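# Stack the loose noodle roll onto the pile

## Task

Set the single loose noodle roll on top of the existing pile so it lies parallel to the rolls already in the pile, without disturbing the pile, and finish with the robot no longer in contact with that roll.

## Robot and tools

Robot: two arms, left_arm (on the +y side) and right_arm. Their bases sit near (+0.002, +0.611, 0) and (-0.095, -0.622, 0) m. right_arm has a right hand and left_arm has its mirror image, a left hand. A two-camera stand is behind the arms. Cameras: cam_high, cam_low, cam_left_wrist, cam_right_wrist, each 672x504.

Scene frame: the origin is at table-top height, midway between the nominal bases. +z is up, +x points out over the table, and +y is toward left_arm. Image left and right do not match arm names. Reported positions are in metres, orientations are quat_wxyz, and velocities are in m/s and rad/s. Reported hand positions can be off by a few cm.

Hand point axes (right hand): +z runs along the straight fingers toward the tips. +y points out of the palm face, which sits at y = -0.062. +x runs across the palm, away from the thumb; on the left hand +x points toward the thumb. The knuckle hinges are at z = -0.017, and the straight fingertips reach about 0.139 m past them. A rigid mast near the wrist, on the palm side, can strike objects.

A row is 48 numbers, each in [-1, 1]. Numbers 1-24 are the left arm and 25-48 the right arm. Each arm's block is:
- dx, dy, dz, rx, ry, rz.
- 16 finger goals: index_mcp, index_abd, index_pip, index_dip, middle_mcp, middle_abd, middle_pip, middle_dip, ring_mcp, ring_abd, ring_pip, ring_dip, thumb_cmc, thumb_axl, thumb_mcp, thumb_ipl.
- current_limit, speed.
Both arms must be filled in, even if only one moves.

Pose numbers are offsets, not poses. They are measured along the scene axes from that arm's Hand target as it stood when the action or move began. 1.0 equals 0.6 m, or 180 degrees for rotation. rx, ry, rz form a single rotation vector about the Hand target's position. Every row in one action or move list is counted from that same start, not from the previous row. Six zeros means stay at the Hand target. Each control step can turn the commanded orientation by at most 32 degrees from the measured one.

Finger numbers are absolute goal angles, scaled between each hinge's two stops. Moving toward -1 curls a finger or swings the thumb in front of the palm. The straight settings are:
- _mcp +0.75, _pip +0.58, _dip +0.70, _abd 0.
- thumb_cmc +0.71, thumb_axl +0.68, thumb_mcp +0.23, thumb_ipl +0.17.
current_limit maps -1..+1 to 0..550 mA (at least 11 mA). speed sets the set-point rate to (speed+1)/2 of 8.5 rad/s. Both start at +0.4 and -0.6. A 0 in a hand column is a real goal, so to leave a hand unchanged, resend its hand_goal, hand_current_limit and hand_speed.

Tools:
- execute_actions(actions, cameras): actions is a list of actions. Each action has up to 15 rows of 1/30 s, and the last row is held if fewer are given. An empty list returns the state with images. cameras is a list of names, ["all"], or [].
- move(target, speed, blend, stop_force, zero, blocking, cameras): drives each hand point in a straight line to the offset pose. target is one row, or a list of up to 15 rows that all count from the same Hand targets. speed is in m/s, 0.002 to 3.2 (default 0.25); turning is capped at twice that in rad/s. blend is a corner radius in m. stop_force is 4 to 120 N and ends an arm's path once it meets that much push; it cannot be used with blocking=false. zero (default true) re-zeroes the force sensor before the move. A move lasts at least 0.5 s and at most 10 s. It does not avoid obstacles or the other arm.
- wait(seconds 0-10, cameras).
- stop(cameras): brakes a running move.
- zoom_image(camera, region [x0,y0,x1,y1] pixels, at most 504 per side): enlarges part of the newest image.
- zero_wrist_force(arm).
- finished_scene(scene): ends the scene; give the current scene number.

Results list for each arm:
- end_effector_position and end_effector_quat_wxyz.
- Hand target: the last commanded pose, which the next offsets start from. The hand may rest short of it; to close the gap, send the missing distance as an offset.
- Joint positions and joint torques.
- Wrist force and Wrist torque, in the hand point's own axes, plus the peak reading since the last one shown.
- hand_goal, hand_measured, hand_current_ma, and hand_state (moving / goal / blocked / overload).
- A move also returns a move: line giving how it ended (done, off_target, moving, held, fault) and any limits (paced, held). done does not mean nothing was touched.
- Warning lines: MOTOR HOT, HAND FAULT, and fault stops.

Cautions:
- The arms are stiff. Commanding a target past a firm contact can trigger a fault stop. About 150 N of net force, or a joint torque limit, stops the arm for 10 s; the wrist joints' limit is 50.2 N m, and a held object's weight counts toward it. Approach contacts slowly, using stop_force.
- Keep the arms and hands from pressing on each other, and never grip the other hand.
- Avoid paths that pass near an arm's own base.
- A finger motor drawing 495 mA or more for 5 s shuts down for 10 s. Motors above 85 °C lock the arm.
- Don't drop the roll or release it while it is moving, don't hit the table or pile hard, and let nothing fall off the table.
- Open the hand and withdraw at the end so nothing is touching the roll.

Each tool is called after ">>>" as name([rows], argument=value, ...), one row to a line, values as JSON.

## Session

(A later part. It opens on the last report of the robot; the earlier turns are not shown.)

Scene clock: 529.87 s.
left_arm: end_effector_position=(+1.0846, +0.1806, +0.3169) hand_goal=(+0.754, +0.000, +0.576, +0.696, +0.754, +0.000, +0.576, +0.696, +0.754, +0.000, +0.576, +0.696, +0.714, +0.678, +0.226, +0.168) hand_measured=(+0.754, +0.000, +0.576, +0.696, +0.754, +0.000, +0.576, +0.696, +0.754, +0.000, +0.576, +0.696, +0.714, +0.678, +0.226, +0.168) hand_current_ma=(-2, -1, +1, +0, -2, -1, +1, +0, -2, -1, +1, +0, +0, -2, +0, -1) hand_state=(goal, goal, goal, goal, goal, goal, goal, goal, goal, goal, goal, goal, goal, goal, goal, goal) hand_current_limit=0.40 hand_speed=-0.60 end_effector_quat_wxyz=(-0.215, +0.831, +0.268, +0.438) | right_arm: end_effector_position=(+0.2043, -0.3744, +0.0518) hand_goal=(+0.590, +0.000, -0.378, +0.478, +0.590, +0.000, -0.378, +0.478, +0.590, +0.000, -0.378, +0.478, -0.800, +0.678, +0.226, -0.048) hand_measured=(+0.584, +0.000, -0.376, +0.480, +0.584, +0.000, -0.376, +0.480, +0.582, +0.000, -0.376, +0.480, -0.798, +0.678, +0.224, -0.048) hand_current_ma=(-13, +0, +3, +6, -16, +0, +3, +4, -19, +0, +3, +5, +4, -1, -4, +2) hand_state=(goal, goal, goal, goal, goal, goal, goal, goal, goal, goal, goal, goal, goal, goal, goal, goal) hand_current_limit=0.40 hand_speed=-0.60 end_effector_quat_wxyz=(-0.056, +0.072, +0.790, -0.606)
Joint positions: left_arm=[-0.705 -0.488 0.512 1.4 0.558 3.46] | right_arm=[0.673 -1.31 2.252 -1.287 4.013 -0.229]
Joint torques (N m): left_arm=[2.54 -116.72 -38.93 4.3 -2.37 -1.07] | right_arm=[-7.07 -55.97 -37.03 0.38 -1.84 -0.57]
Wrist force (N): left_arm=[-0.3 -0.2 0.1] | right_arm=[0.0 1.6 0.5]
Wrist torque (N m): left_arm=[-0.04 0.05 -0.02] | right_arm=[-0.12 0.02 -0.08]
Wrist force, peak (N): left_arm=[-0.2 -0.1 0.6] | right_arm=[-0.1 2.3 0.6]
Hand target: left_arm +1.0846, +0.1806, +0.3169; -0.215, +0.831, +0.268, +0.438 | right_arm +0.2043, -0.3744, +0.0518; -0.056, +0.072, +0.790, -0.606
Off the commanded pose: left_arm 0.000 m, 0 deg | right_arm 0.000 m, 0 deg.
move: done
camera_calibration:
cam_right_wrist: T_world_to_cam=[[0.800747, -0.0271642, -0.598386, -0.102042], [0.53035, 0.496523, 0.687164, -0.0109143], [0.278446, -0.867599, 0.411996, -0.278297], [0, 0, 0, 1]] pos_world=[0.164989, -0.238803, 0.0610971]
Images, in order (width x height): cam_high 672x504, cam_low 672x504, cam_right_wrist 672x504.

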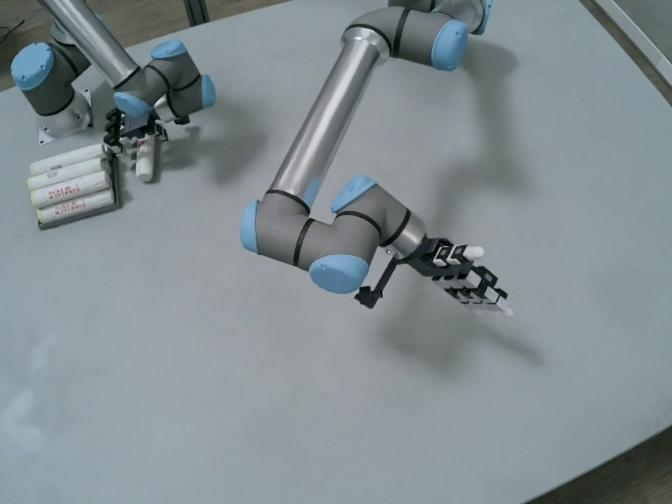

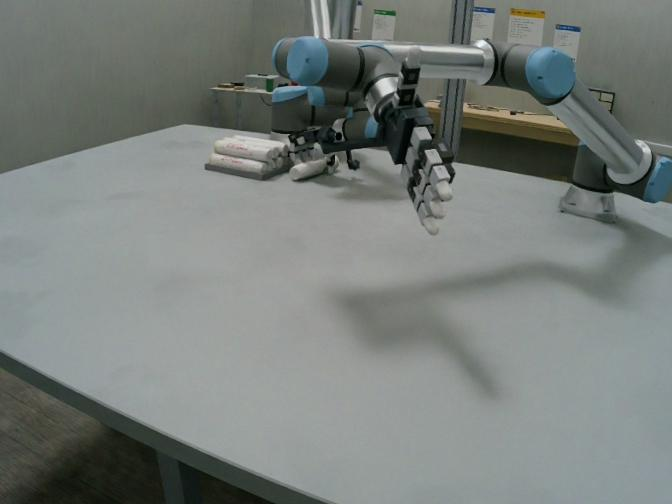

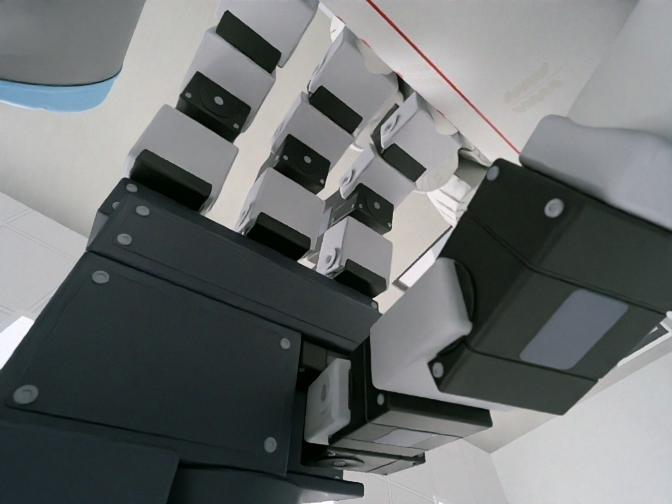

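>>> move(target=[0,0,0,0,0,0,0.754,0,0.576,0.696,0.754,0,0.576,0.696,0.754,0,0.576,0.696,0.714,0.678,0.226,0.168,0.4,-0.6,0,0,0,0,0,0,0.37,0,-0.378,0.477,0.37,0,-0.378,0.477,0.37,0,-0.378,0.477,-0.8,0.678,-0.056,-0.08,0.2,-0.9], cameras=["cam_high","cam_low","cam_right_wrist"])

>>> zoom_image(camera="cam_high", region=[20, 60, 220, 240])

>>> zoom_image(camera="cam_low", region=[250, 100, 370, 200])

Scene clock: 550.33 s.
left_arm: end_effector_position=(+1.0846, +0.1806, +0.3169) hand_goal=(+0.754, +0.000, +0.576, +0.696, +0.754, +0.000, +0.576, +0.696, +0.754, +0.000, +0.576, +0.696, +0.714, +0.678, +0.226, +0.168) hand_measured=(+0.754, +0.000, +0.576, +0.696, +0.754, +0.000, +0.576, +0.696, +0.754, +0.000, +0.576, +0.696, +0.714, +0.678, +0.226, +0.168) hand_current_ma=(-2, -1, +1, +0, -2, -1, +1, +0, -2, -1, +1, +0, +0, -2, +0, -1) hand_state=(goal, goal, goal, goal, goal, goal, goal, goal, goal, goal, goal, goal, goal, goal, goal, goal) hand_current_limit=0.40 hand_speed=-0.60 end_effector_quat_wxyz=(-0.215, +0.831, +0.268, +0.438) | right_arm: end_effector_position=(+0.2043, -0.3744, +0.0518) hand_goal=(+0.370, +0.000, -0.378, +0.478, +0.370, +0.000, -0.378, +0.478, +0.370, +0.000, -0.378, +0.478, -0.800, +0.678, -0.056, -0.080) hand_measured=(+0.406, +0.000, -0.372, +0.480, +0.404, +0.000, -0.372, +0.480, +0.402, +0.000, -0.372, +0.480, -0.798, +0.678, +0.076, -0.072) hand_current_ma=(+127, +0, +16, +6, +120, +0, +13, +4, +110, +0, +12, +5, +3, -1, +330, +33) hand_state=(blocked, goal, goal, goal, blocked, goal, goal, goal, blocked, goal, goal, goal, goal, goal, moving, moving) hand_current_limit=0.20 hand_speed=-0.90 end_effector_quat_wxyz=(-0.056, +0.072, +0.790, -0.606)
Joint positions: left_arm=[-0.705 -0.488 0.512 1.4 0.558 3.46] | right_arm=[0.673 -1.31 2.252 -1.287 4.013 -0.229]
Joint torques (N m): left_arm=[2.68 -115.95 -38.53 4.25 -2.17 -1.05] | right_arm=[-11.83 -52.84 -35.92 -0.61 -1.84 -0.44]
Wrist force (N): left_arm=[-0.1 0.0 -0.1] | right_arm=[-0.4 -4.2 -0.2]
Wrist torque (N m): left_arm=[0.00 0.02 -0.01] | right_arm=[-0.22 0.07 -0.17]
Wrist force, peak (N): left_arm=[-0.2 -0.2 0.8] | right_arm=[-0.4 -4.2 -0.2]
Hand target: left_arm +1.0846, +0.1806, +0.3169; -0.215, +0.831, +0.268, +0.438 | right_arm +0.2043, -0.3744, +0.0518; -0.056, +0.072, +0.790, -0.606
Off the commanded pose: left_arm 0.000 m, 0 deg | right_arm 0.000 m, 0 deg.
move: done
camera_calibration:
cam_right_wrist: T_world_to_cam=[[0.800747, -0.0271642, -0.598386, -0.102039], [0.53035, 0.496523, 0.687164, -0.0109639], [0.278446, -0.867599, 0.411996, -0.278211], [0, 0, 0, 1]] pos_world=[0.164989, -0.238703, 0.0610971]
Images, in order (width x height): cam_high 672x504, cam_low 672x504, cam_right_wrist 672x504.

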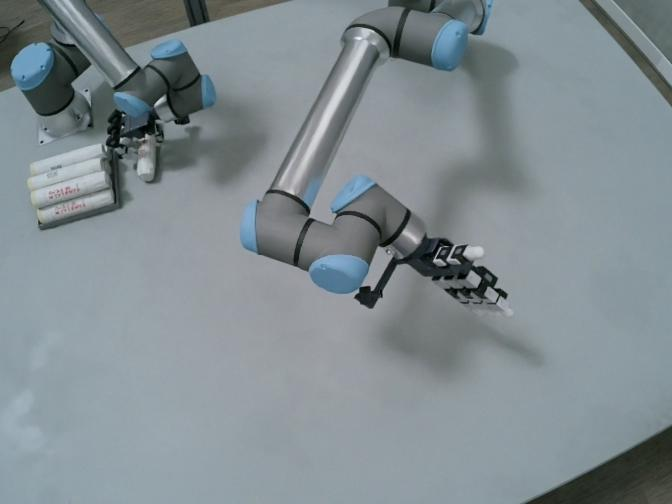

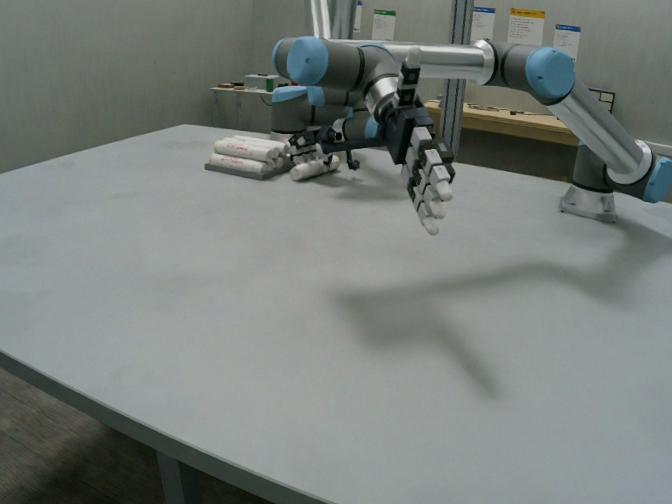

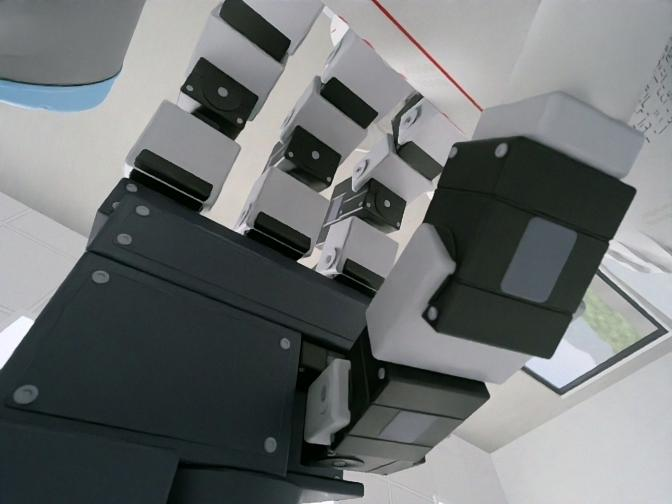

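Scaled by 2.520 from the camera's 672x504 image, which has a finer 960x720 frame.

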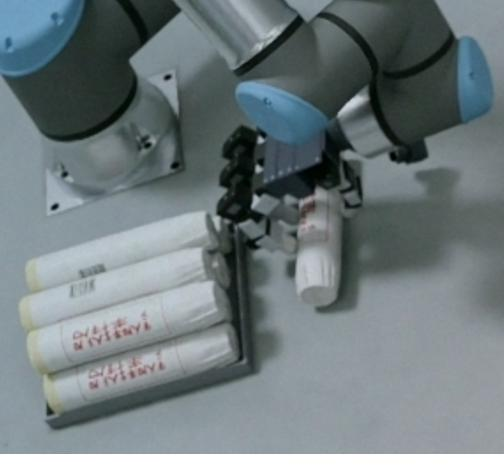

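Scaled by 4.200 from the camera's 672x504 image, which has a finer 960x720 frame.

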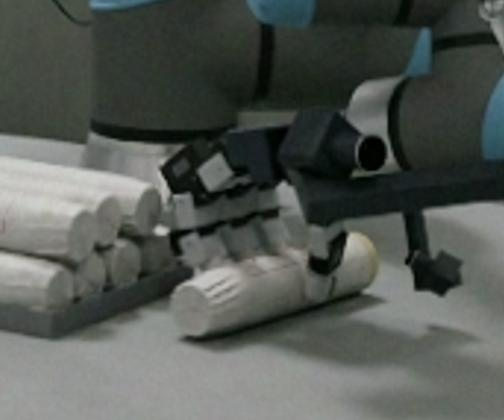

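>>> move(target=[0,0,0,0,0,0,0.754,0,0.576,0.696,0.754,0,0.576,0.696,0.754,0,0.576,0.696,0.714,0.678,0.226,0.168,0.4,-0.6,0,0,0,0,0,0,0.33,0,-0.378,0.477,0.33,0,-0.378,0.477,0.33,0,-0.378,0.477,-0.8,0.678,-0.12,-0.1,0.3,-0.85], cameras=["cam_right_wrist"])

Scene clock: 556.10 s.
left_arm: end_effector_position=(+1.0846, +0.1806, +0.3169) hand_goal=(+0.754, +0.000, +0.576, +0.696, +0.754, +0.000, +0.576, +0.696, +0.754, +0.000, +0.576, +0.696, +0.714, +0.678, +0.226, +0.168) hand_measured=(+0.754, +0.000, +0.576, +0.696, +0.754, +0.000, +0.576, +0.696, +0.754, +0.000, +0.576, +0.696, +0.714, +0.678, +0.226, +0.168) hand_current_ma=(-2, -1, +1, +0, -2, -1, +1, +0, -2, -1, +1, +0, +0, -2, +0, -1) hand_state=(goal, goal, goal, goal, goal, goal, goal, goal, goal, goal, goal, goal, goal, goal, goal, goal) hand_current_limit=0.40 hand_speed=-0.60 end_effector_quat_wxyz=(-0.215, +0.831, +0.268, +0.438) | right_arm: end_effector_position=(+0.2043, -0.3744, +0.0518) hand_goal=(+0.330, +0.000, -0.378, +0.478, +0.330, +0.000, -0.378, +0.478, +0.330, +0.000, -0.378, +0.478, -0.800, +0.678, -0.120, -0.100) hand_measured=(+0.398, +0.000, -0.366, +0.480, +0.398, +0.000, -0.368, +0.480, +0.396, +0.000, -0.368, +0.480, -0.798, +0.678, +0.076, -0.072) hand_current_ma=(+271, +0, +29, +6, +267, +0, +25, +4, +258, +0, +25, +5, +2, -1, +358, +121) hand_state=(blocked, goal, goal, goal, blocked, goal, goal, goal, blocked, goal, goal, goal, goal, goal, blocked, blocked) hand_current_limit=0.30 hand_speed=-0.85 end_effector_quat_wxyz=(-0.056, +0.072, +0.790, -0.606)
Joint positions: left_arm=[-0.705 -0.488 0.512 1.4 0.558 3.46] | right_arm=[0.673 -1.31 2.252 -1.287 4.013 -0.229]
Joint torques (N m): left_arm=[2.81 -116.24 -38.63 4.18 -2.19 -1.16] | right_arm=[-12.3 -35.94 -24.22 -0.66 -1.43 -0.63]
Wrist force (N): left_arm=[-0.2 -0.1 0.0] | right_arm=[-0.6 -8.9 -0.3]
Wrist torque (N m): left_arm=[-0.02 0.02 -0.01] | right_arm=[-0.19 0.12 -0.27]
Wrist force, peak (N): left_arm=[0.6 -0.2 0.4] | right_arm=[-0.4 -9.0 -0.1]
Hand target: left_arm +1.0846, +0.1806, +0.3169; -0.215, +0.831, +0.268, +0.438 | right_arm +0.2043, -0.3744, +0.0518; -0.056, +0.072, +0.790, -0.606
Off the commanded pose: left_arm 0.000 m, 0 deg | right_arm 0.000 m, 0 deg.
move: done
camera_calibration:
cam_right_wrist: T_world_to_cam=[[0.800747, -0.0271642, -0.598386, -0.102039], [0.53035, 0.496523, 0.687164, -0.0109639], [0.278446, -0.867599, 0.411996, -0.278211], [0, 0, 0, 1]] pos_world=[0.164989, -0.238703, 0.0610971]
Images, in order (width x height): cam_right_wrist 672x504.

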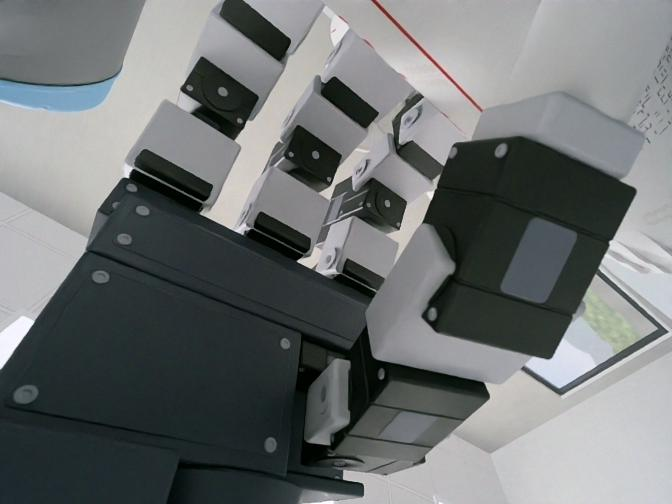

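>>> move(target=[0,0,0,0,0,0,0.754,0,0.576,0.696,0.754,0,0.576,0.696,0.754,0,0.576,0.696,0.714,0.678,0.226,0.168,0.4,-0.6,0,0,0.1,0,0,0,0.33,0,-0.378,0.477,0.33,0,-0.378,0.477,0.33,0,-0.378,0.477,-0.8,0.678,-0.12,-0.1,0.3,-0.85], speed=0.06, cameras=["cam_high","cam_low","cam_right_wrist"])

>>> zoom_image(camera="cam_high", region=[20, 60, 220, 240])

>>> zoom_image(camera="cam_low", region=[250, 100, 370, 200])

Scene clock: 569.90 s.
left_arm: end_effector_position=(+1.0846, +0.1806, +0.3169) hand_goal=(+0.754, +0.000, +0.576, +0.696, +0.754, +0.000, +0.576, +0.696, +0.754, +0.000, +0.576, +0.696, +0.714, +0.678, +0.226, +0.168) hand_measured=(+0.754, +0.000, +0.576, +0.696, +0.754, +0.000, +0.576, +0.696, +0.754, +0.000, +0.576, +0.696, +0.714, +0.678, +0.226, +0.168) hand_current_ma=(-2, -1, +1, +0, -2, -1, +1, +0, -2, -1, +1, +0, +0, -2, +0, -1) hand_state=(goal, goal, goal, goal, goal, goal, goal, goal, goal, goal, goal, goal, goal, goal, goal, goal) hand_current_limit=0.40 hand_speed=-0.60 end_effector_quat_wxyz=(-0.215, +0.831, +0.268, +0.438) | right_arm: end_effector_position=(+0.2045, -0.3743, +0.1119) hand_goal=(+0.330, +0.000, -0.378, +0.478, +0.330, +0.000, -0.378, +0.478, +0.330, +0.000, -0.378, +0.478, -0.800, +0.678, -0.120, -0.100) hand_measured=(+0.384, +0.000, -0.348, +0.496, +0.376, +0.000, -0.356, +0.490, +0.366, +0.000, -0.362, +0.486, -0.786, +0.682, +0.076, -0.062) hand_current_ma=(+201, +0, +92, +50, +168, +0, +65, +29, +126, +0, +47, +21, +40, +9, +357, +175) hand_state=(blocked, goal, blocked, goal, blocked, goal, blocked, goal, blocked, goal, goal, goal, goal, goal, blocked, blocked) hand_current_limit=0.30 hand_speed=-0.85 end_effector_quat_wxyz=(-0.056, +0.072, +0.790, -0.606)
Joint positions: left_arm=[-0.705 -0.488 0.512 1.4 0.558 3.46] | right_arm=[0.673 -1.406 2.217 -1.157 4.013 -0.229]
Joint torques (N m): left_arm=[2.23 -116.38 -38.36 4.15 -2.15 -1.23] | right_arm=[-11.06 -28.95 -19.14 -0.67 -2.91 -1.47]
Wrist force (N): left_arm=[-0.1 0.0 0.2] | right_arm=[-0.1 7.3 2.2]
Wrist torque (N m): left_arm=[-0.02 0.02 -0.01] | right_arm=[0.03 0.04 0.10]
Wrist force, peak (N): left_arm=[-0.3 -0.6 0.3] | right_arm=[-0.4 -9.1 -0.2]
Hand target: left_arm +1.0846, +0.1806, +0.3169; -0.215, +0.831, +0.268, +0.438 | right_arm +0.2043, -0.3744, +0.1118; -0.056, +0.072, +0.790, -0.606
Off the commanded pose: left_arm 0.000 m, 0 deg | right_arm 0.000 m, 0 deg.
move: done
camera_calibration:
cam_right_wrist: T_world_to_cam=[[0.800881, -0.026992, -0.598214, -0.0660951], [0.530198, 0.49632, 0.687427, -0.052489], [0.278351, -0.86772, 0.411805, -0.302944], [0, 0, 0, 1]] pos_world=[0.165089, -0.238603, 0.121297]
Images, in order (width x height): cam_high 672x504, cam_low 672x504, cam_right_wrist 672x504.

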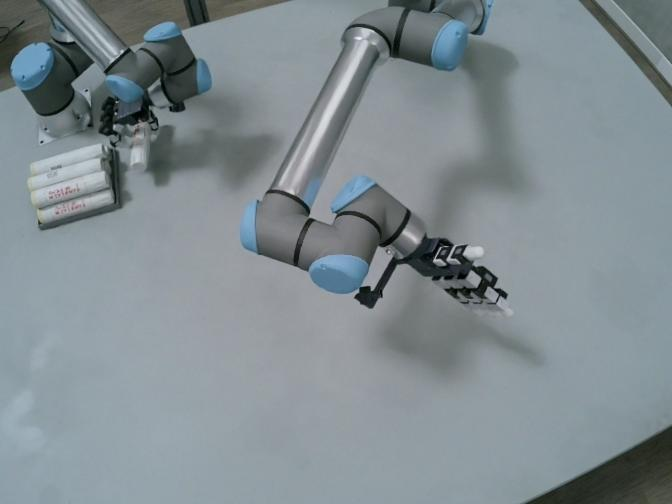

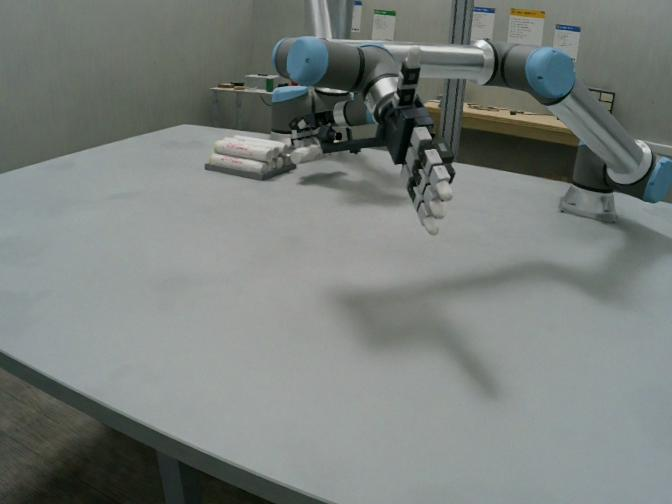

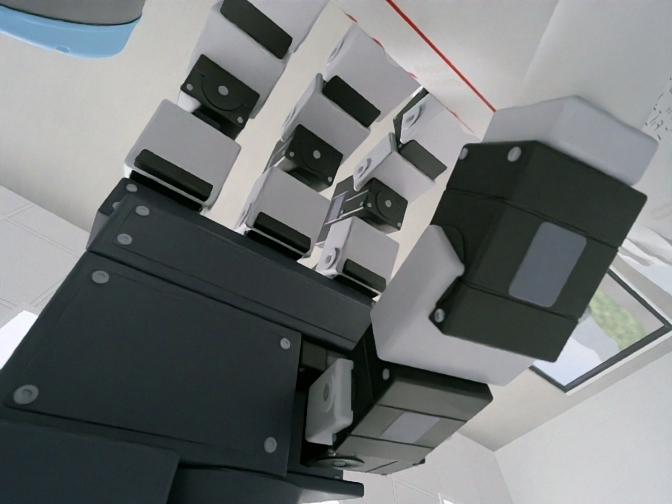

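Scaled by 2.520 from the camera's 672x504 image, which has a finer 960x720 frame.

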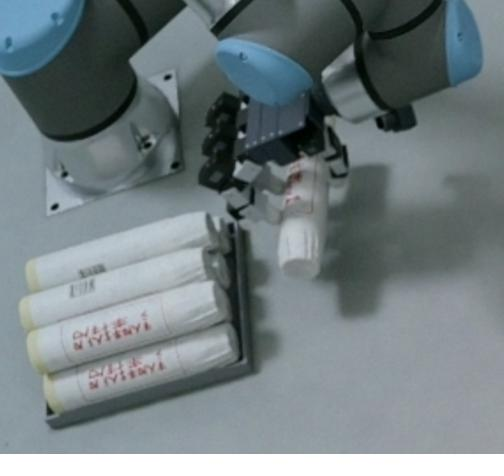

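Scaled by 4.200 from the camera's 672x504 image, which has a finer 960x720 frame.

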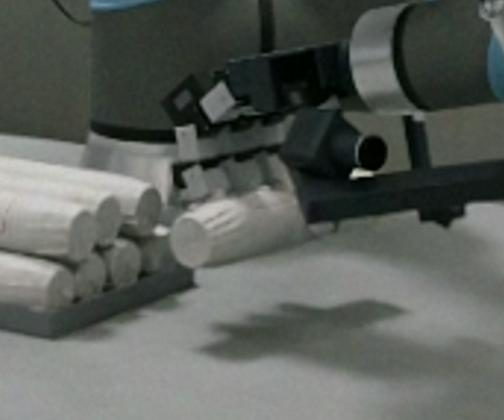

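>>> move([
  [0,0,0,0,0,0,0.754,0,0.576,0.696,0.754,0,0.576,0.696,0.754,0,0.576,0.696,0.714,0.678,0.226,0.168,0.4,-0.6,0,0,0.172,0,0,0,0.33,0,-0.378,0.477,0.33,0,-0.378,0.477,0.33,0,-0.378,0.477,-0.8,0.678,-0.12,-0.1,0.3,-0.85],
  [0,0,0,0,0,0,0.754,0,0.576,0.696,0.754,0,0.576,0.696,0.754,0,0.576,0.696,0.714,0.678,0.226,0.168,0.4,-0.6,0.0675,-0.4077,0.172,0,0,-0.4611,0.33,0,-0.378,0.477,0.33,0,-0.378,0.477,0.33,0,-0.378,0.477,-0.8,0.678,-0.12,-0.1,0.3,-0.85],
], speed=0.25, blend=[0.03,0], cameras=["cam_high","cam_low","cam_right_wrist"])

>>> zoom_image(camera="cam_high", region=[0, 60, 200, 240])

>>> zoom_image(camera="cam_low", region=[190, 80, 350, 200])

Scene clock: 605.23 s.
left_arm: end_effector_position=(+1.0846, +0.1806, +0.3169) hand_goal=(+0.754, +0.000, +0.576, +0.696, +0.754, +0.000, +0.576, +0.696, +0.754, +0.000, +0.576, +0.696, +0.714, +0.678, +0.226, +0.168) hand_measured=(+0.754, +0.000, +0.576, +0.696, +0.754, +0.000, +0.576, +0.696, +0.754, +0.000, +0.576, +0.696, +0.714, +0.678, +0.226, +0.168) hand_current_ma=(-2, -1, +1, +0, -2, -1, +1, +0, -2, -1, +1, +0, +0, -2, +0, -1) hand_state=(goal, goal, goal, goal, goal, goal, goal, goal, goal, goal, goal, goal, goal, goal, goal, goal) hand_current_limit=0.40 hand_speed=-0.60 end_effector_quat_wxyz=(-0.215, +0.831, +0.268, +0.438) | right_arm: end_effector_position=(+0.2449, -0.6191, +0.2150) hand_goal=(+0.330, +0.000, -0.378, +0.478, +0.330, +0.000, -0.378, +0.478, +0.330, +0.000, -0.378, +0.478, -0.800, +0.678, -0.120, -0.100) hand_measured=(+0.382, +0.000, -0.346, +0.496, +0.374, +0.000, -0.356, +0.490, +0.362, +0.000, -0.360, +0.486, -0.784, +0.682, +0.076, -0.062) hand_current_ma=(+194, +0, +99, +54, +159, +0, +68, +31, +110, +0, +49, +22, +47, +11, +357, +182) hand_state=(blocked, goal, blocked, goal, blocked, goal, blocked, goal, blocked, goal, goal, goal, goal, goal, blocked, blocked) hand_current_limit=0.30 hand_speed=-0.85 end_effector_quat_wxyz=(-0.444, +0.578, +0.544, -0.417)
Joint positions: left_arm=[-0.705 -0.488 0.512 1.4 0.558 3.46] | right_arm=[-0.279 -1.535 2.122 -0.856 4.487 -0.063]
Joint torques (N m): left_arm=[2.56 -116.73 -38.04 4.18 -2.21 -1.61] | right_arm=[-14.04 -51.57 -25.86 0.62 -2.88 -3.47]
Wrist force (N): left_arm=[0.3 -0.2 0.1] | right_arm=[0.0 7.2 2.5]
Wrist torque (N m): left_arm=[-0.04 -0.03 0.03] | right_arm=[0.02 0.02 0.10]
Wrist force, peak (N): left_arm=[-0.2 0.3 0.7] | right_arm=[0.0 10.9 3.0]
Hand target: left_arm +1.0846, +0.1806, +0.3169; -0.215, +0.831, +0.268, +0.438 | right_arm +0.2448, -0.6191, +0.2150; -0.444, +0.578, +0.544, -0.417
Off the commanded pose: left_arm 0.000 m, 0 deg | right_arm 0.000 m, 0 deg.
move: done
camera_calibration:
cam_right_wrist: T_world_to_cam=[[0.070697, -0.798122, -0.598334, -0.341936], [0.557451, -0.465812, 0.687217, -0.625602], [-0.827194, -0.382126, 0.411982, 0.0022694], [0, 0, 0, 1]] pos_world=[0.374793, -0.563453, 0.224397]
Images, in order (width x height): cam_high 672x504, cam_low 672x504, cam_right_wrist 672x504.

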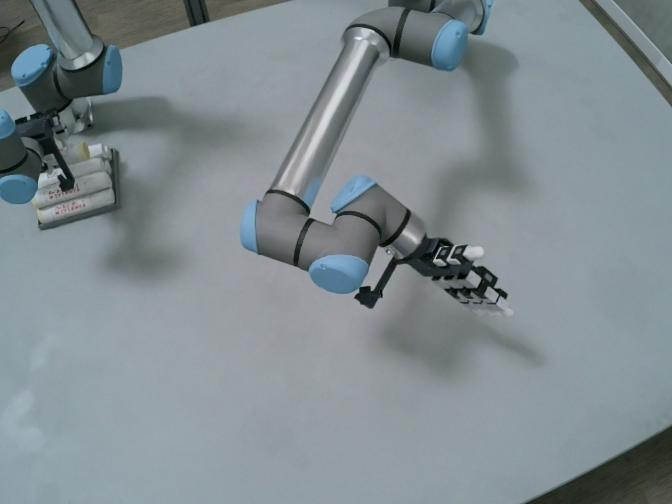

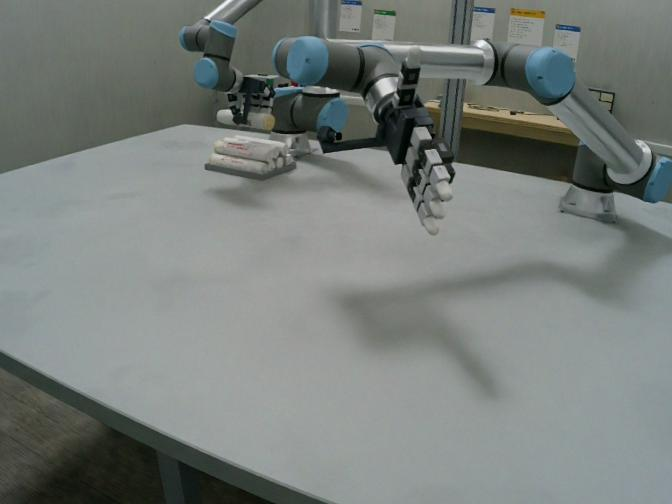

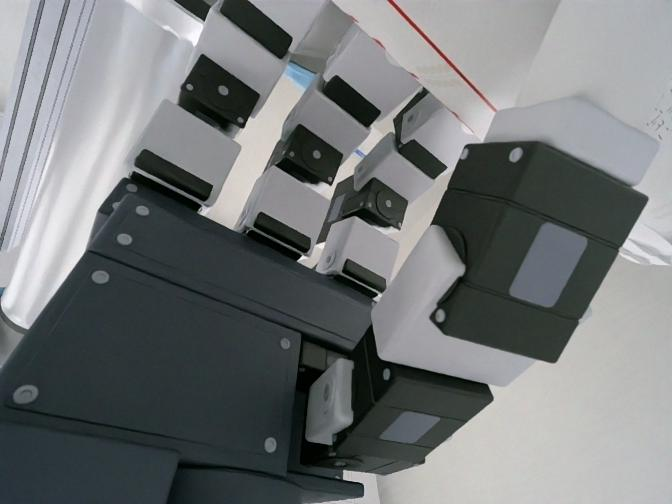

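Scaled by 2.520 from the camera's 672x504 image, which has a finer 960x720 frame.

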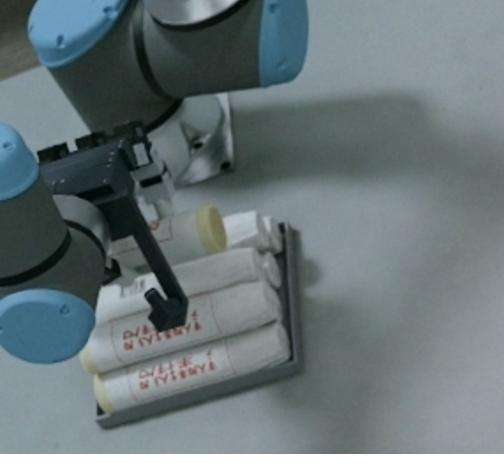

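Scaled by 3.150 from the camera's 672x504 image, which has a finer 960x720 frame.

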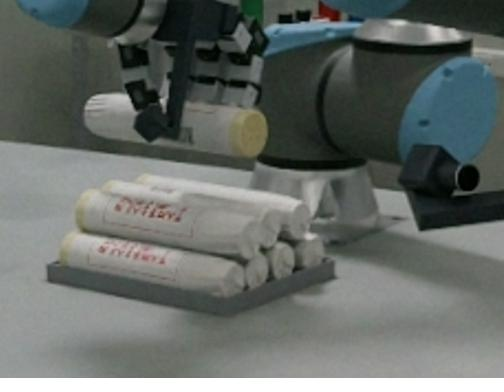

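>>> move(target=[0,0,0,0,0,0,0.754,0,0.576,0.696,0.754,0,0.576,0.696,0.754,0,0.576,0.696,0.714,0.678,0.226,0.168,0.4,-0.6,0.0183,0.04,-0.0667,-0.0111,0,0,0.33,0,-0.378,0.477,0.33,0,-0.378,0.477,0.33,0,-0.378,0.477,-0.8,0.678,-0.12,-0.1,0.3,-0.85], speed=0.08, stop_force=6, cameras=["cam_high","cam_low","cam_right_wrist"])

>>> zoom_image(camera="cam_high", region=[0, 100, 140, 240])

>>> zoom_image(camera="cam_low", region=[190, 100, 310, 190])

Scene clock: 657.73 s.
left_arm: end_effector_position=(+1.0846, +0.1806, +0.3169) hand_goal=(+0.754, +0.000, +0.576, +0.696, +0.754, +0.000, +0.576, +0.696, +0.754, +0.000, +0.576, +0.696, +0.714, +0.678, +0.226, +0.168) hand_measured=(+0.754, +0.000, +0.576, +0.696, +0.754, +0.000, +0.576, +0.696, +0.754, +0.000, +0.576, +0.696, +0.714, +0.678, +0.226, +0.168) hand_current_ma=(-2, -1, +1, +0, -2, -1, +1, +0, -2, -1, +1, +0, +0, -2, +0, -1) hand_state=(goal, goal, goal, goal, goal, goal, goal, goal, goal, goal, goal, goal, goal, goal, goal, goal) hand_current_limit=0.40 hand_speed=-0.60 end_effector_quat_wxyz=(-0.215, +0.831, +0.268, +0.438) | right_arm: end_effector_position=(+0.2558, -0.5951, +0.1750) hand_goal=(+0.330, +0.000, -0.378, +0.478, +0.330, +0.000, -0.378, +0.478, +0.330, +0.000, -0.378, +0.478, -0.800, +0.678, -0.120, -0.100) hand_measured=(+0.382, +0.000, -0.346, +0.496, +0.374, +0.000, -0.356, +0.490, +0.362, +0.000, -0.360, +0.486, -0.784, +0.682, +0.076, -0.062) hand_current_ma=(+194, +0, +99, +54, +159, +0, +68, +31, +110, +0, +50, +22, +47, +11, +357, +183) hand_state=(blocked, goal, blocked, goal, blocked, goal, blocked, goal, blocked, goal, goal, goal, goal, goal, blocked, blocked) hand_current_limit=0.30 hand_speed=-0.85 end_effector_quat_wxyz=(-0.434, +0.585, +0.537, -0.426)
Joint positions: left_arm=[-0.705 -0.488 0.512 1.4 0.558 3.46] | right_arm=[-0.222 -1.469 2.138 -0.937 4.534 -0.014]
Joint torques (N m): left_arm=[2.05 -117.85 -38.19 4.38 -2.36 -1.55] | right_arm=[-17.9 -51.17 -46.08 0.43 -3.29 -2.42]
Wrist force (N): left_arm=[0.2 -0.3 0.1] | right_arm=[-0.3 6.9 2.1]
Wrist torque (N m): left_arm=[-0.05 -0.02 0.02] | right_arm=[0.04 0.10 0.16]
Wrist force, peak (N): left_arm=[-0.2 -0.3 0.8] | right_arm=[0.7 8.3 2.3]
Hand target: left_arm +1.0846, +0.1806, +0.3169; -0.215, +0.831, +0.268, +0.438 | right_arm +0.2558, -0.5951, +0.1750; -0.434, +0.585, +0.537, -0.426
Off the commanded pose: left_arm 0.000 m, 0 deg | right_arm 0.000 m, 0 deg.
move: done
camera_calibration:
cam_right_wrist: T_world_to_cam=[[0.070629, -0.818463, -0.570201, -0.364502], [0.557449, -0.44165, 0.702991, -0.581335], [-0.827202, -0.36751, 0.425058, 0.0433802], [0, 0, 0, 1]] pos_world=[0.385693, -0.539135, 0.182395]
Images, in order (width x height): cam_high 672x504, cam_low 672x504, cam_right_wrist 672x504.

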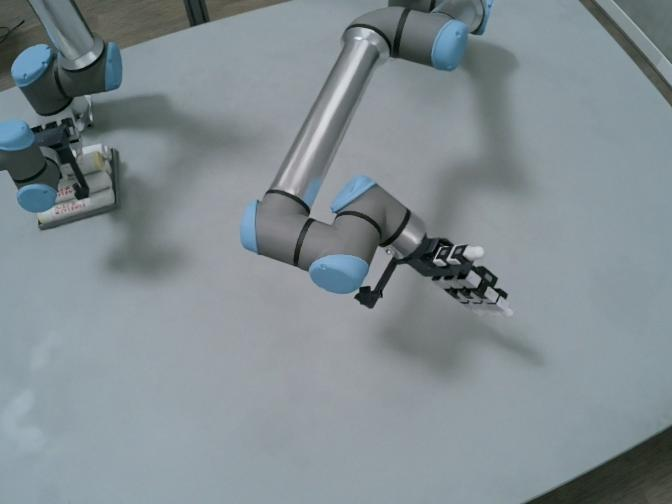

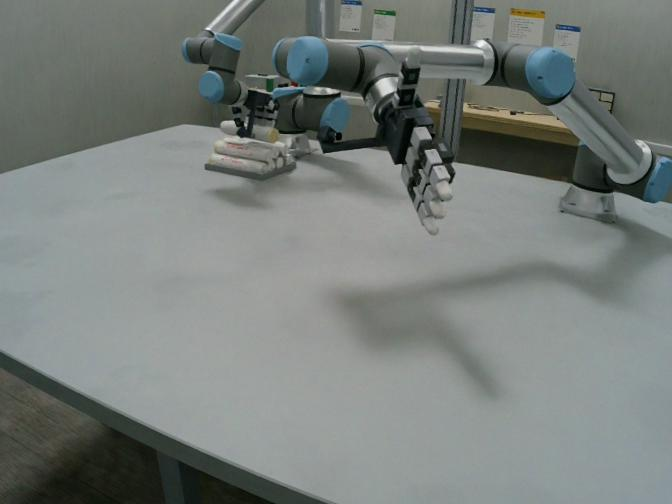

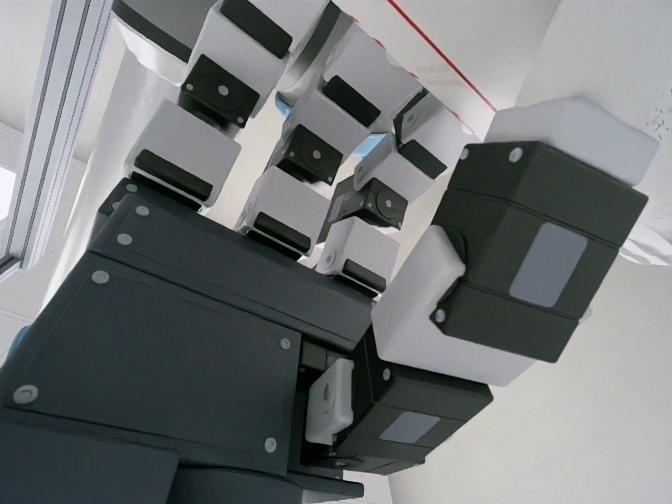

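Scaled by 3.600 from the camera's 672x504 image, which has a finer 960x720 frame.

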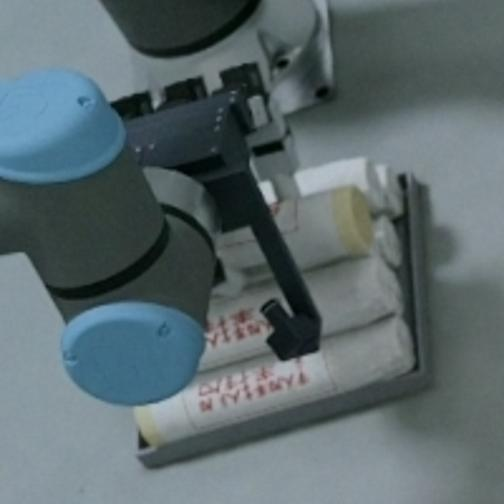

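Scaled by 4.200 from the camera's 672x504 image, which has a finer 960x720 frame.

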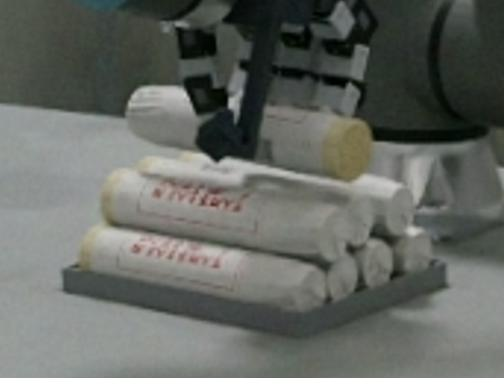

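>>> move(target=[0,0,0,0,0,0,0.754,0,0.576,0.696,0.754,0,0.576,0.696,0.754,0,0.576,0.696,0.714,0.678,0.226,0.168,0.4,-0.6,0,0,-0.0667,0,0,0,0.33,0,-0.378,0.477,0.33,0,-0.378,0.477,0.33,0,-0.378,0.477,-0.8,0.678,-0.12,-0.1,0.3,-0.85], speed=0.02, stop_force=5, cameras=["cam_high","cam_low","cam_right_wrist"])

>>> zoom_image(camera="cam_high", region=[0, 100, 140, 240])

>>> zoom_image(camera="cam_low", region=[190, 100, 310, 190])

Scene clock: 672.63 s.
left_arm: end_effector_position=(+1.0846, +0.1806, +0.3169) hand_goal=(+0.754, +0.000, +0.576, +0.696, +0.754, +0.000, +0.576, +0.696, +0.754, +0.000, +0.576, +0.696, +0.714, +0.678, +0.226, +0.168) hand_measured=(+0.754, +0.000, +0.576, +0.696, +0.754, +0.000, +0.576, +0.696, +0.754, +0.000, +0.576, +0.696, +0.714, +0.678, +0.226, +0.168) hand_current_ma=(-2, -1, +1, +0, -2, -1, +1, +0, -2, -1, +1, +0, +0, -2, +0, -1) hand_state=(goal, goal, goal, goal, goal, goal, goal, goal, goal, goal, goal, goal, goal, goal, goal, goal) hand_current_limit=0.40 hand_speed=-0.60 end_effector_quat_wxyz=(-0.215, +0.831, +0.268, +0.438) | right_arm: end_effector_position=(+0.2558, -0.5951, +0.1529) hand_goal=(+0.330, +0.000, -0.378, +0.478, +0.330, +0.000, -0.378, +0.478, +0.330, +0.000, -0.378, +0.478, -0.800, +0.678, -0.120, -0.100) hand_measured=(+0.380, +0.000, -0.346, +0.498, +0.374, +0.000, -0.354, +0.490, +0.364, +0.000, -0.360, +0.486, -0.784, +0.682, +0.076, -0.062) hand_current_ma=(+189, +0, +103, +56, +158, +0, +74, +33, +119, +1, +50, +22, +45, +11, +357, +176) hand_state=(blocked, goal, blocked, goal, blocked, goal, blocked, goal, blocked, goal, goal, goal, goal, goal, blocked, blocked) hand_current_limit=0.30 hand_speed=-0.85 end_effector_quat_wxyz=(-0.434, +0.585, +0.537, -0.426)
Joint positions: left_arm=[-0.705 -0.488 0.512 1.4 0.558 3.46] | right_arm=[-0.222 -1.442 2.156 -0.982 4.534 -0.014]
Joint torques (N m): left_arm=[1.35 -116.78 -37.98 4.32 -2.12 -1.69] | right_arm=[-14.92 -53.99 -46.17 0.55 -2.56 -2.54]
Wrist force (N): left_arm=[-0.3 -0.2 0.2] | right_arm=[-0.2 5.0 3.3]
Wrist torque (N m): left_arm=[-0.04 0.04 -0.02] | right_arm=[-0.01 0.09 0.10]
Wrist force, peak (N): left_arm=[0.6 0.5 0.1] | right_arm=[-0.3 7.3 2.4]
Hand target: left_arm +1.0846, +0.1806, +0.3169; -0.215, +0.831, +0.268, +0.438 | right_arm +0.2558, -0.5951, +0.1529; -0.434, +0.585, +0.537, -0.426 (not the last commanded pose)
Off the commanded pose: left_arm 0.000 m, 0 deg | right_arm 0.018 m, 0 deg.
move: contact (right_arm)
camera_calibration:
cam_right_wrist: T_world_to_cam=[[0.0706968, -0.818433, -0.570236, -0.377101], [0.557485, -0.441633, 0.702972, -0.565746], [-0.827171, -0.367596, 0.425042, 0.0526355], [0, 0, 0, 1]] pos_world=[0.385593, -0.539135, 0.160295]
Images, in order (width x height): cam_high 672x504, cam_low 672x504, cam_right_wrist 672x504.

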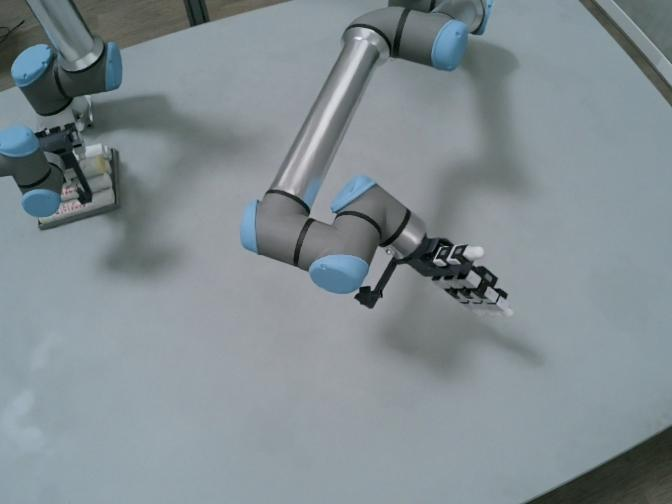

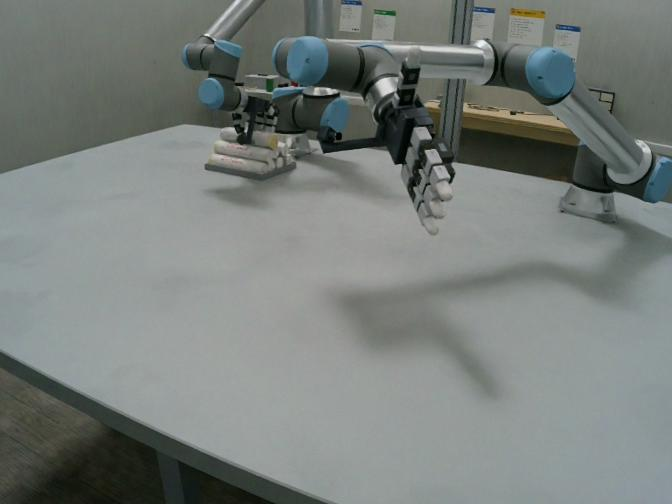

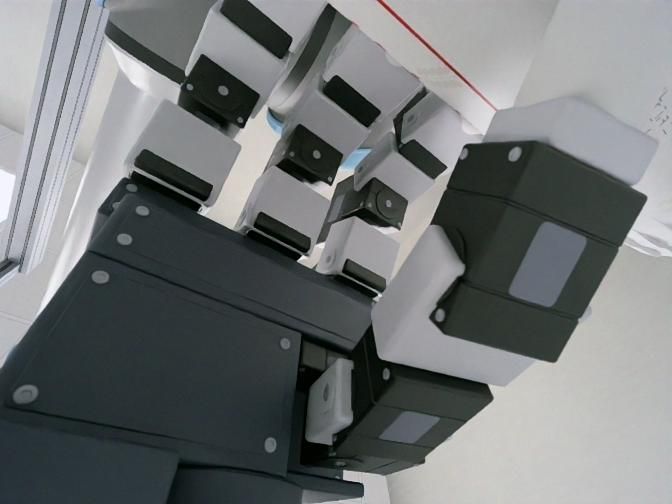

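Scaled by 3.600 from the camera's 672x504 image, which has a finer 960x720 frame.

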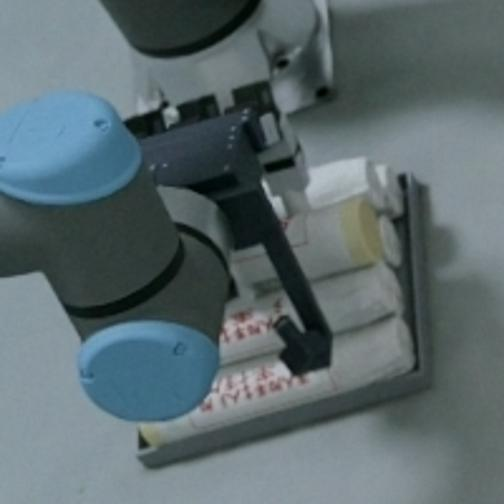

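Scaled by 4.200 from the camera's 672x504 image, which has a finer 960x720 frame.

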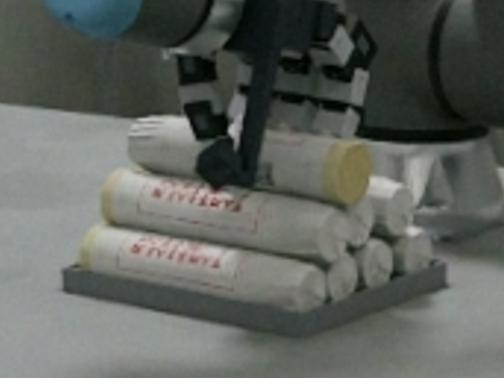

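>>> move(target=[0,0,0,0,0,0,0.754,0,0.576,0.696,0.754,0,0.576,0.696,0.754,0,0.576,0.696,0.714,0.678,0.226,0.168,0.4,-0.6,0,0,-0.01,0,0,0,0.33,0,-0.378,0.477,0.33,0,-0.378,0.477,0.33,0,-0.378,0.477,-0.8,0.678,-0.12,-0.1,0.3,-0.85], speed=0.02, stop_force=6, cameras=["cam_high","cam_low"])

>>> zoom_image(camera="cam_low", region=[190, 100, 310, 190])

Scene clock: 679.33 s.
left_arm: end_effector_position=(+1.0846, +0.1806, +0.3169) hand_goal=(+0.754, +0.000, +0.576, +0.696, +0.754, +0.000, +0.576, +0.696, +0.754, +0.000, +0.576, +0.696, +0.714, +0.678, +0.226, +0.168) hand_measured=(+0.754, +0.000, +0.576, +0.696, +0.754, +0.000, +0.576, +0.696, +0.754, +0.000, +0.576, +0.696, +0.714, +0.678, +0.226, +0.168) hand_current_ma=(-2, -1, +1, +0, -2, -1, +1, +0, -2, -1, +1, +0, +0, -2, +0, -1) hand_state=(goal, goal, goal, goal, goal, goal, goal, goal, goal, goal, goal, goal, goal, goal, goal, goal) hand_current_limit=0.40 hand_speed=-0.60 end_effector_quat_wxyz=(-0.215, +0.831, +0.268, +0.438) | right_arm: end_effector_position=(+0.2559, -0.5951, +0.1525) hand_goal=(+0.330, +0.000, -0.378, +0.478, +0.330, +0.000, -0.378, +0.478, +0.330, +0.000, -0.378, +0.478, -0.800, +0.678, -0.120, -0.100) hand_measured=(+0.380, +0.000, -0.344, +0.498, +0.374, +0.000, -0.352, +0.490, +0.366, +0.000, -0.360, +0.486, -0.784, +0.682, +0.076, -0.064) hand_current_ma=(+189, +0, +108, +56, +159, +0, +79, +33, +127, +1, +50, +22, +43, +11, +357, +165) hand_state=(blocked, goal, blocked, goal, blocked, goal, blocked, goal, blocked, goal, goal, goal, goal, goal, blocked, blocked) hand_current_limit=0.30 hand_speed=-0.85 end_effector_quat_wxyz=(-0.434, +0.585, +0.537, -0.426)
Joint positions: left_arm=[-0.705 -0.488 0.512 1.4 0.558 3.46] | right_arm=[-0.222 -1.441 2.156 -0.983 4.534 -0.014]
Joint torques (N m): left_arm=[2.72 -117.61 -38.06 4.25 -2.26 -1.69] | right_arm=[-4.8 -39.93 -44.94 2.5 -1.42 -2.09]
Wrist force (N): left_arm=[0.4 -0.1 0.3] | right_arm=[-0.3 0.2 3.5]
Wrist torque (N m): left_arm=[-0.04 -0.04 0.04] | right_arm=[-0.07 0.14 0.03]
Wrist force, peak (N): left_arm=[0.6 0.4 0.4] | right_arm=[-0.4 5.7 3.4]
Hand target: left_arm +1.0846, +0.1806, +0.3169; -0.215, +0.831, +0.268, +0.438 | right_arm +0.2559, -0.5951, +0.1525; -0.434, +0.585, +0.537, -0.426 (not the last commanded pose)
Off the commanded pose: left_arm 0.000 m, 0 deg | right_arm 0.006 m, 0 deg.
move: contact (right_arm)
Images, in order (width x height): cam_high 672x504, cam_low 672x504.

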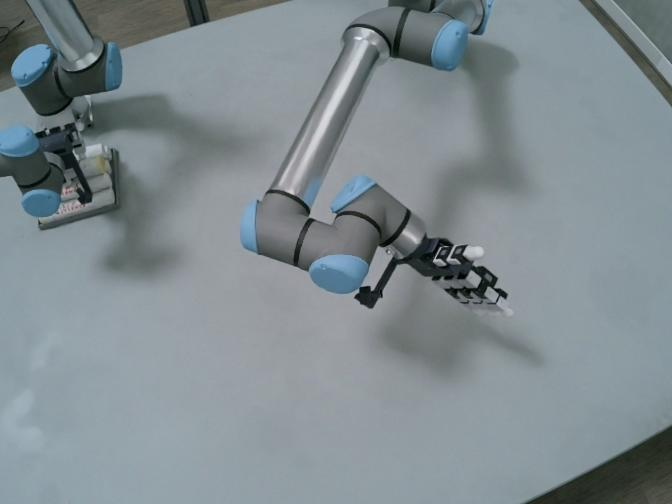

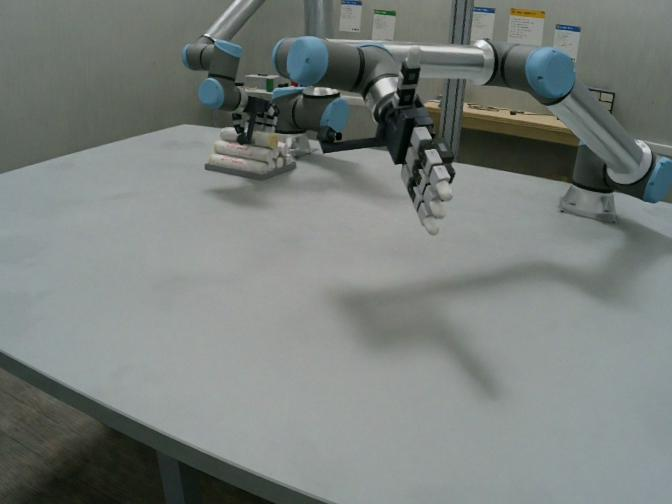

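Scaled by 4.200 from the camera's 672x504 image, which has a finer 960x720 frame.

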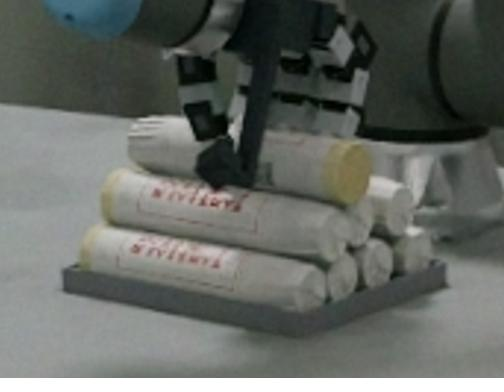

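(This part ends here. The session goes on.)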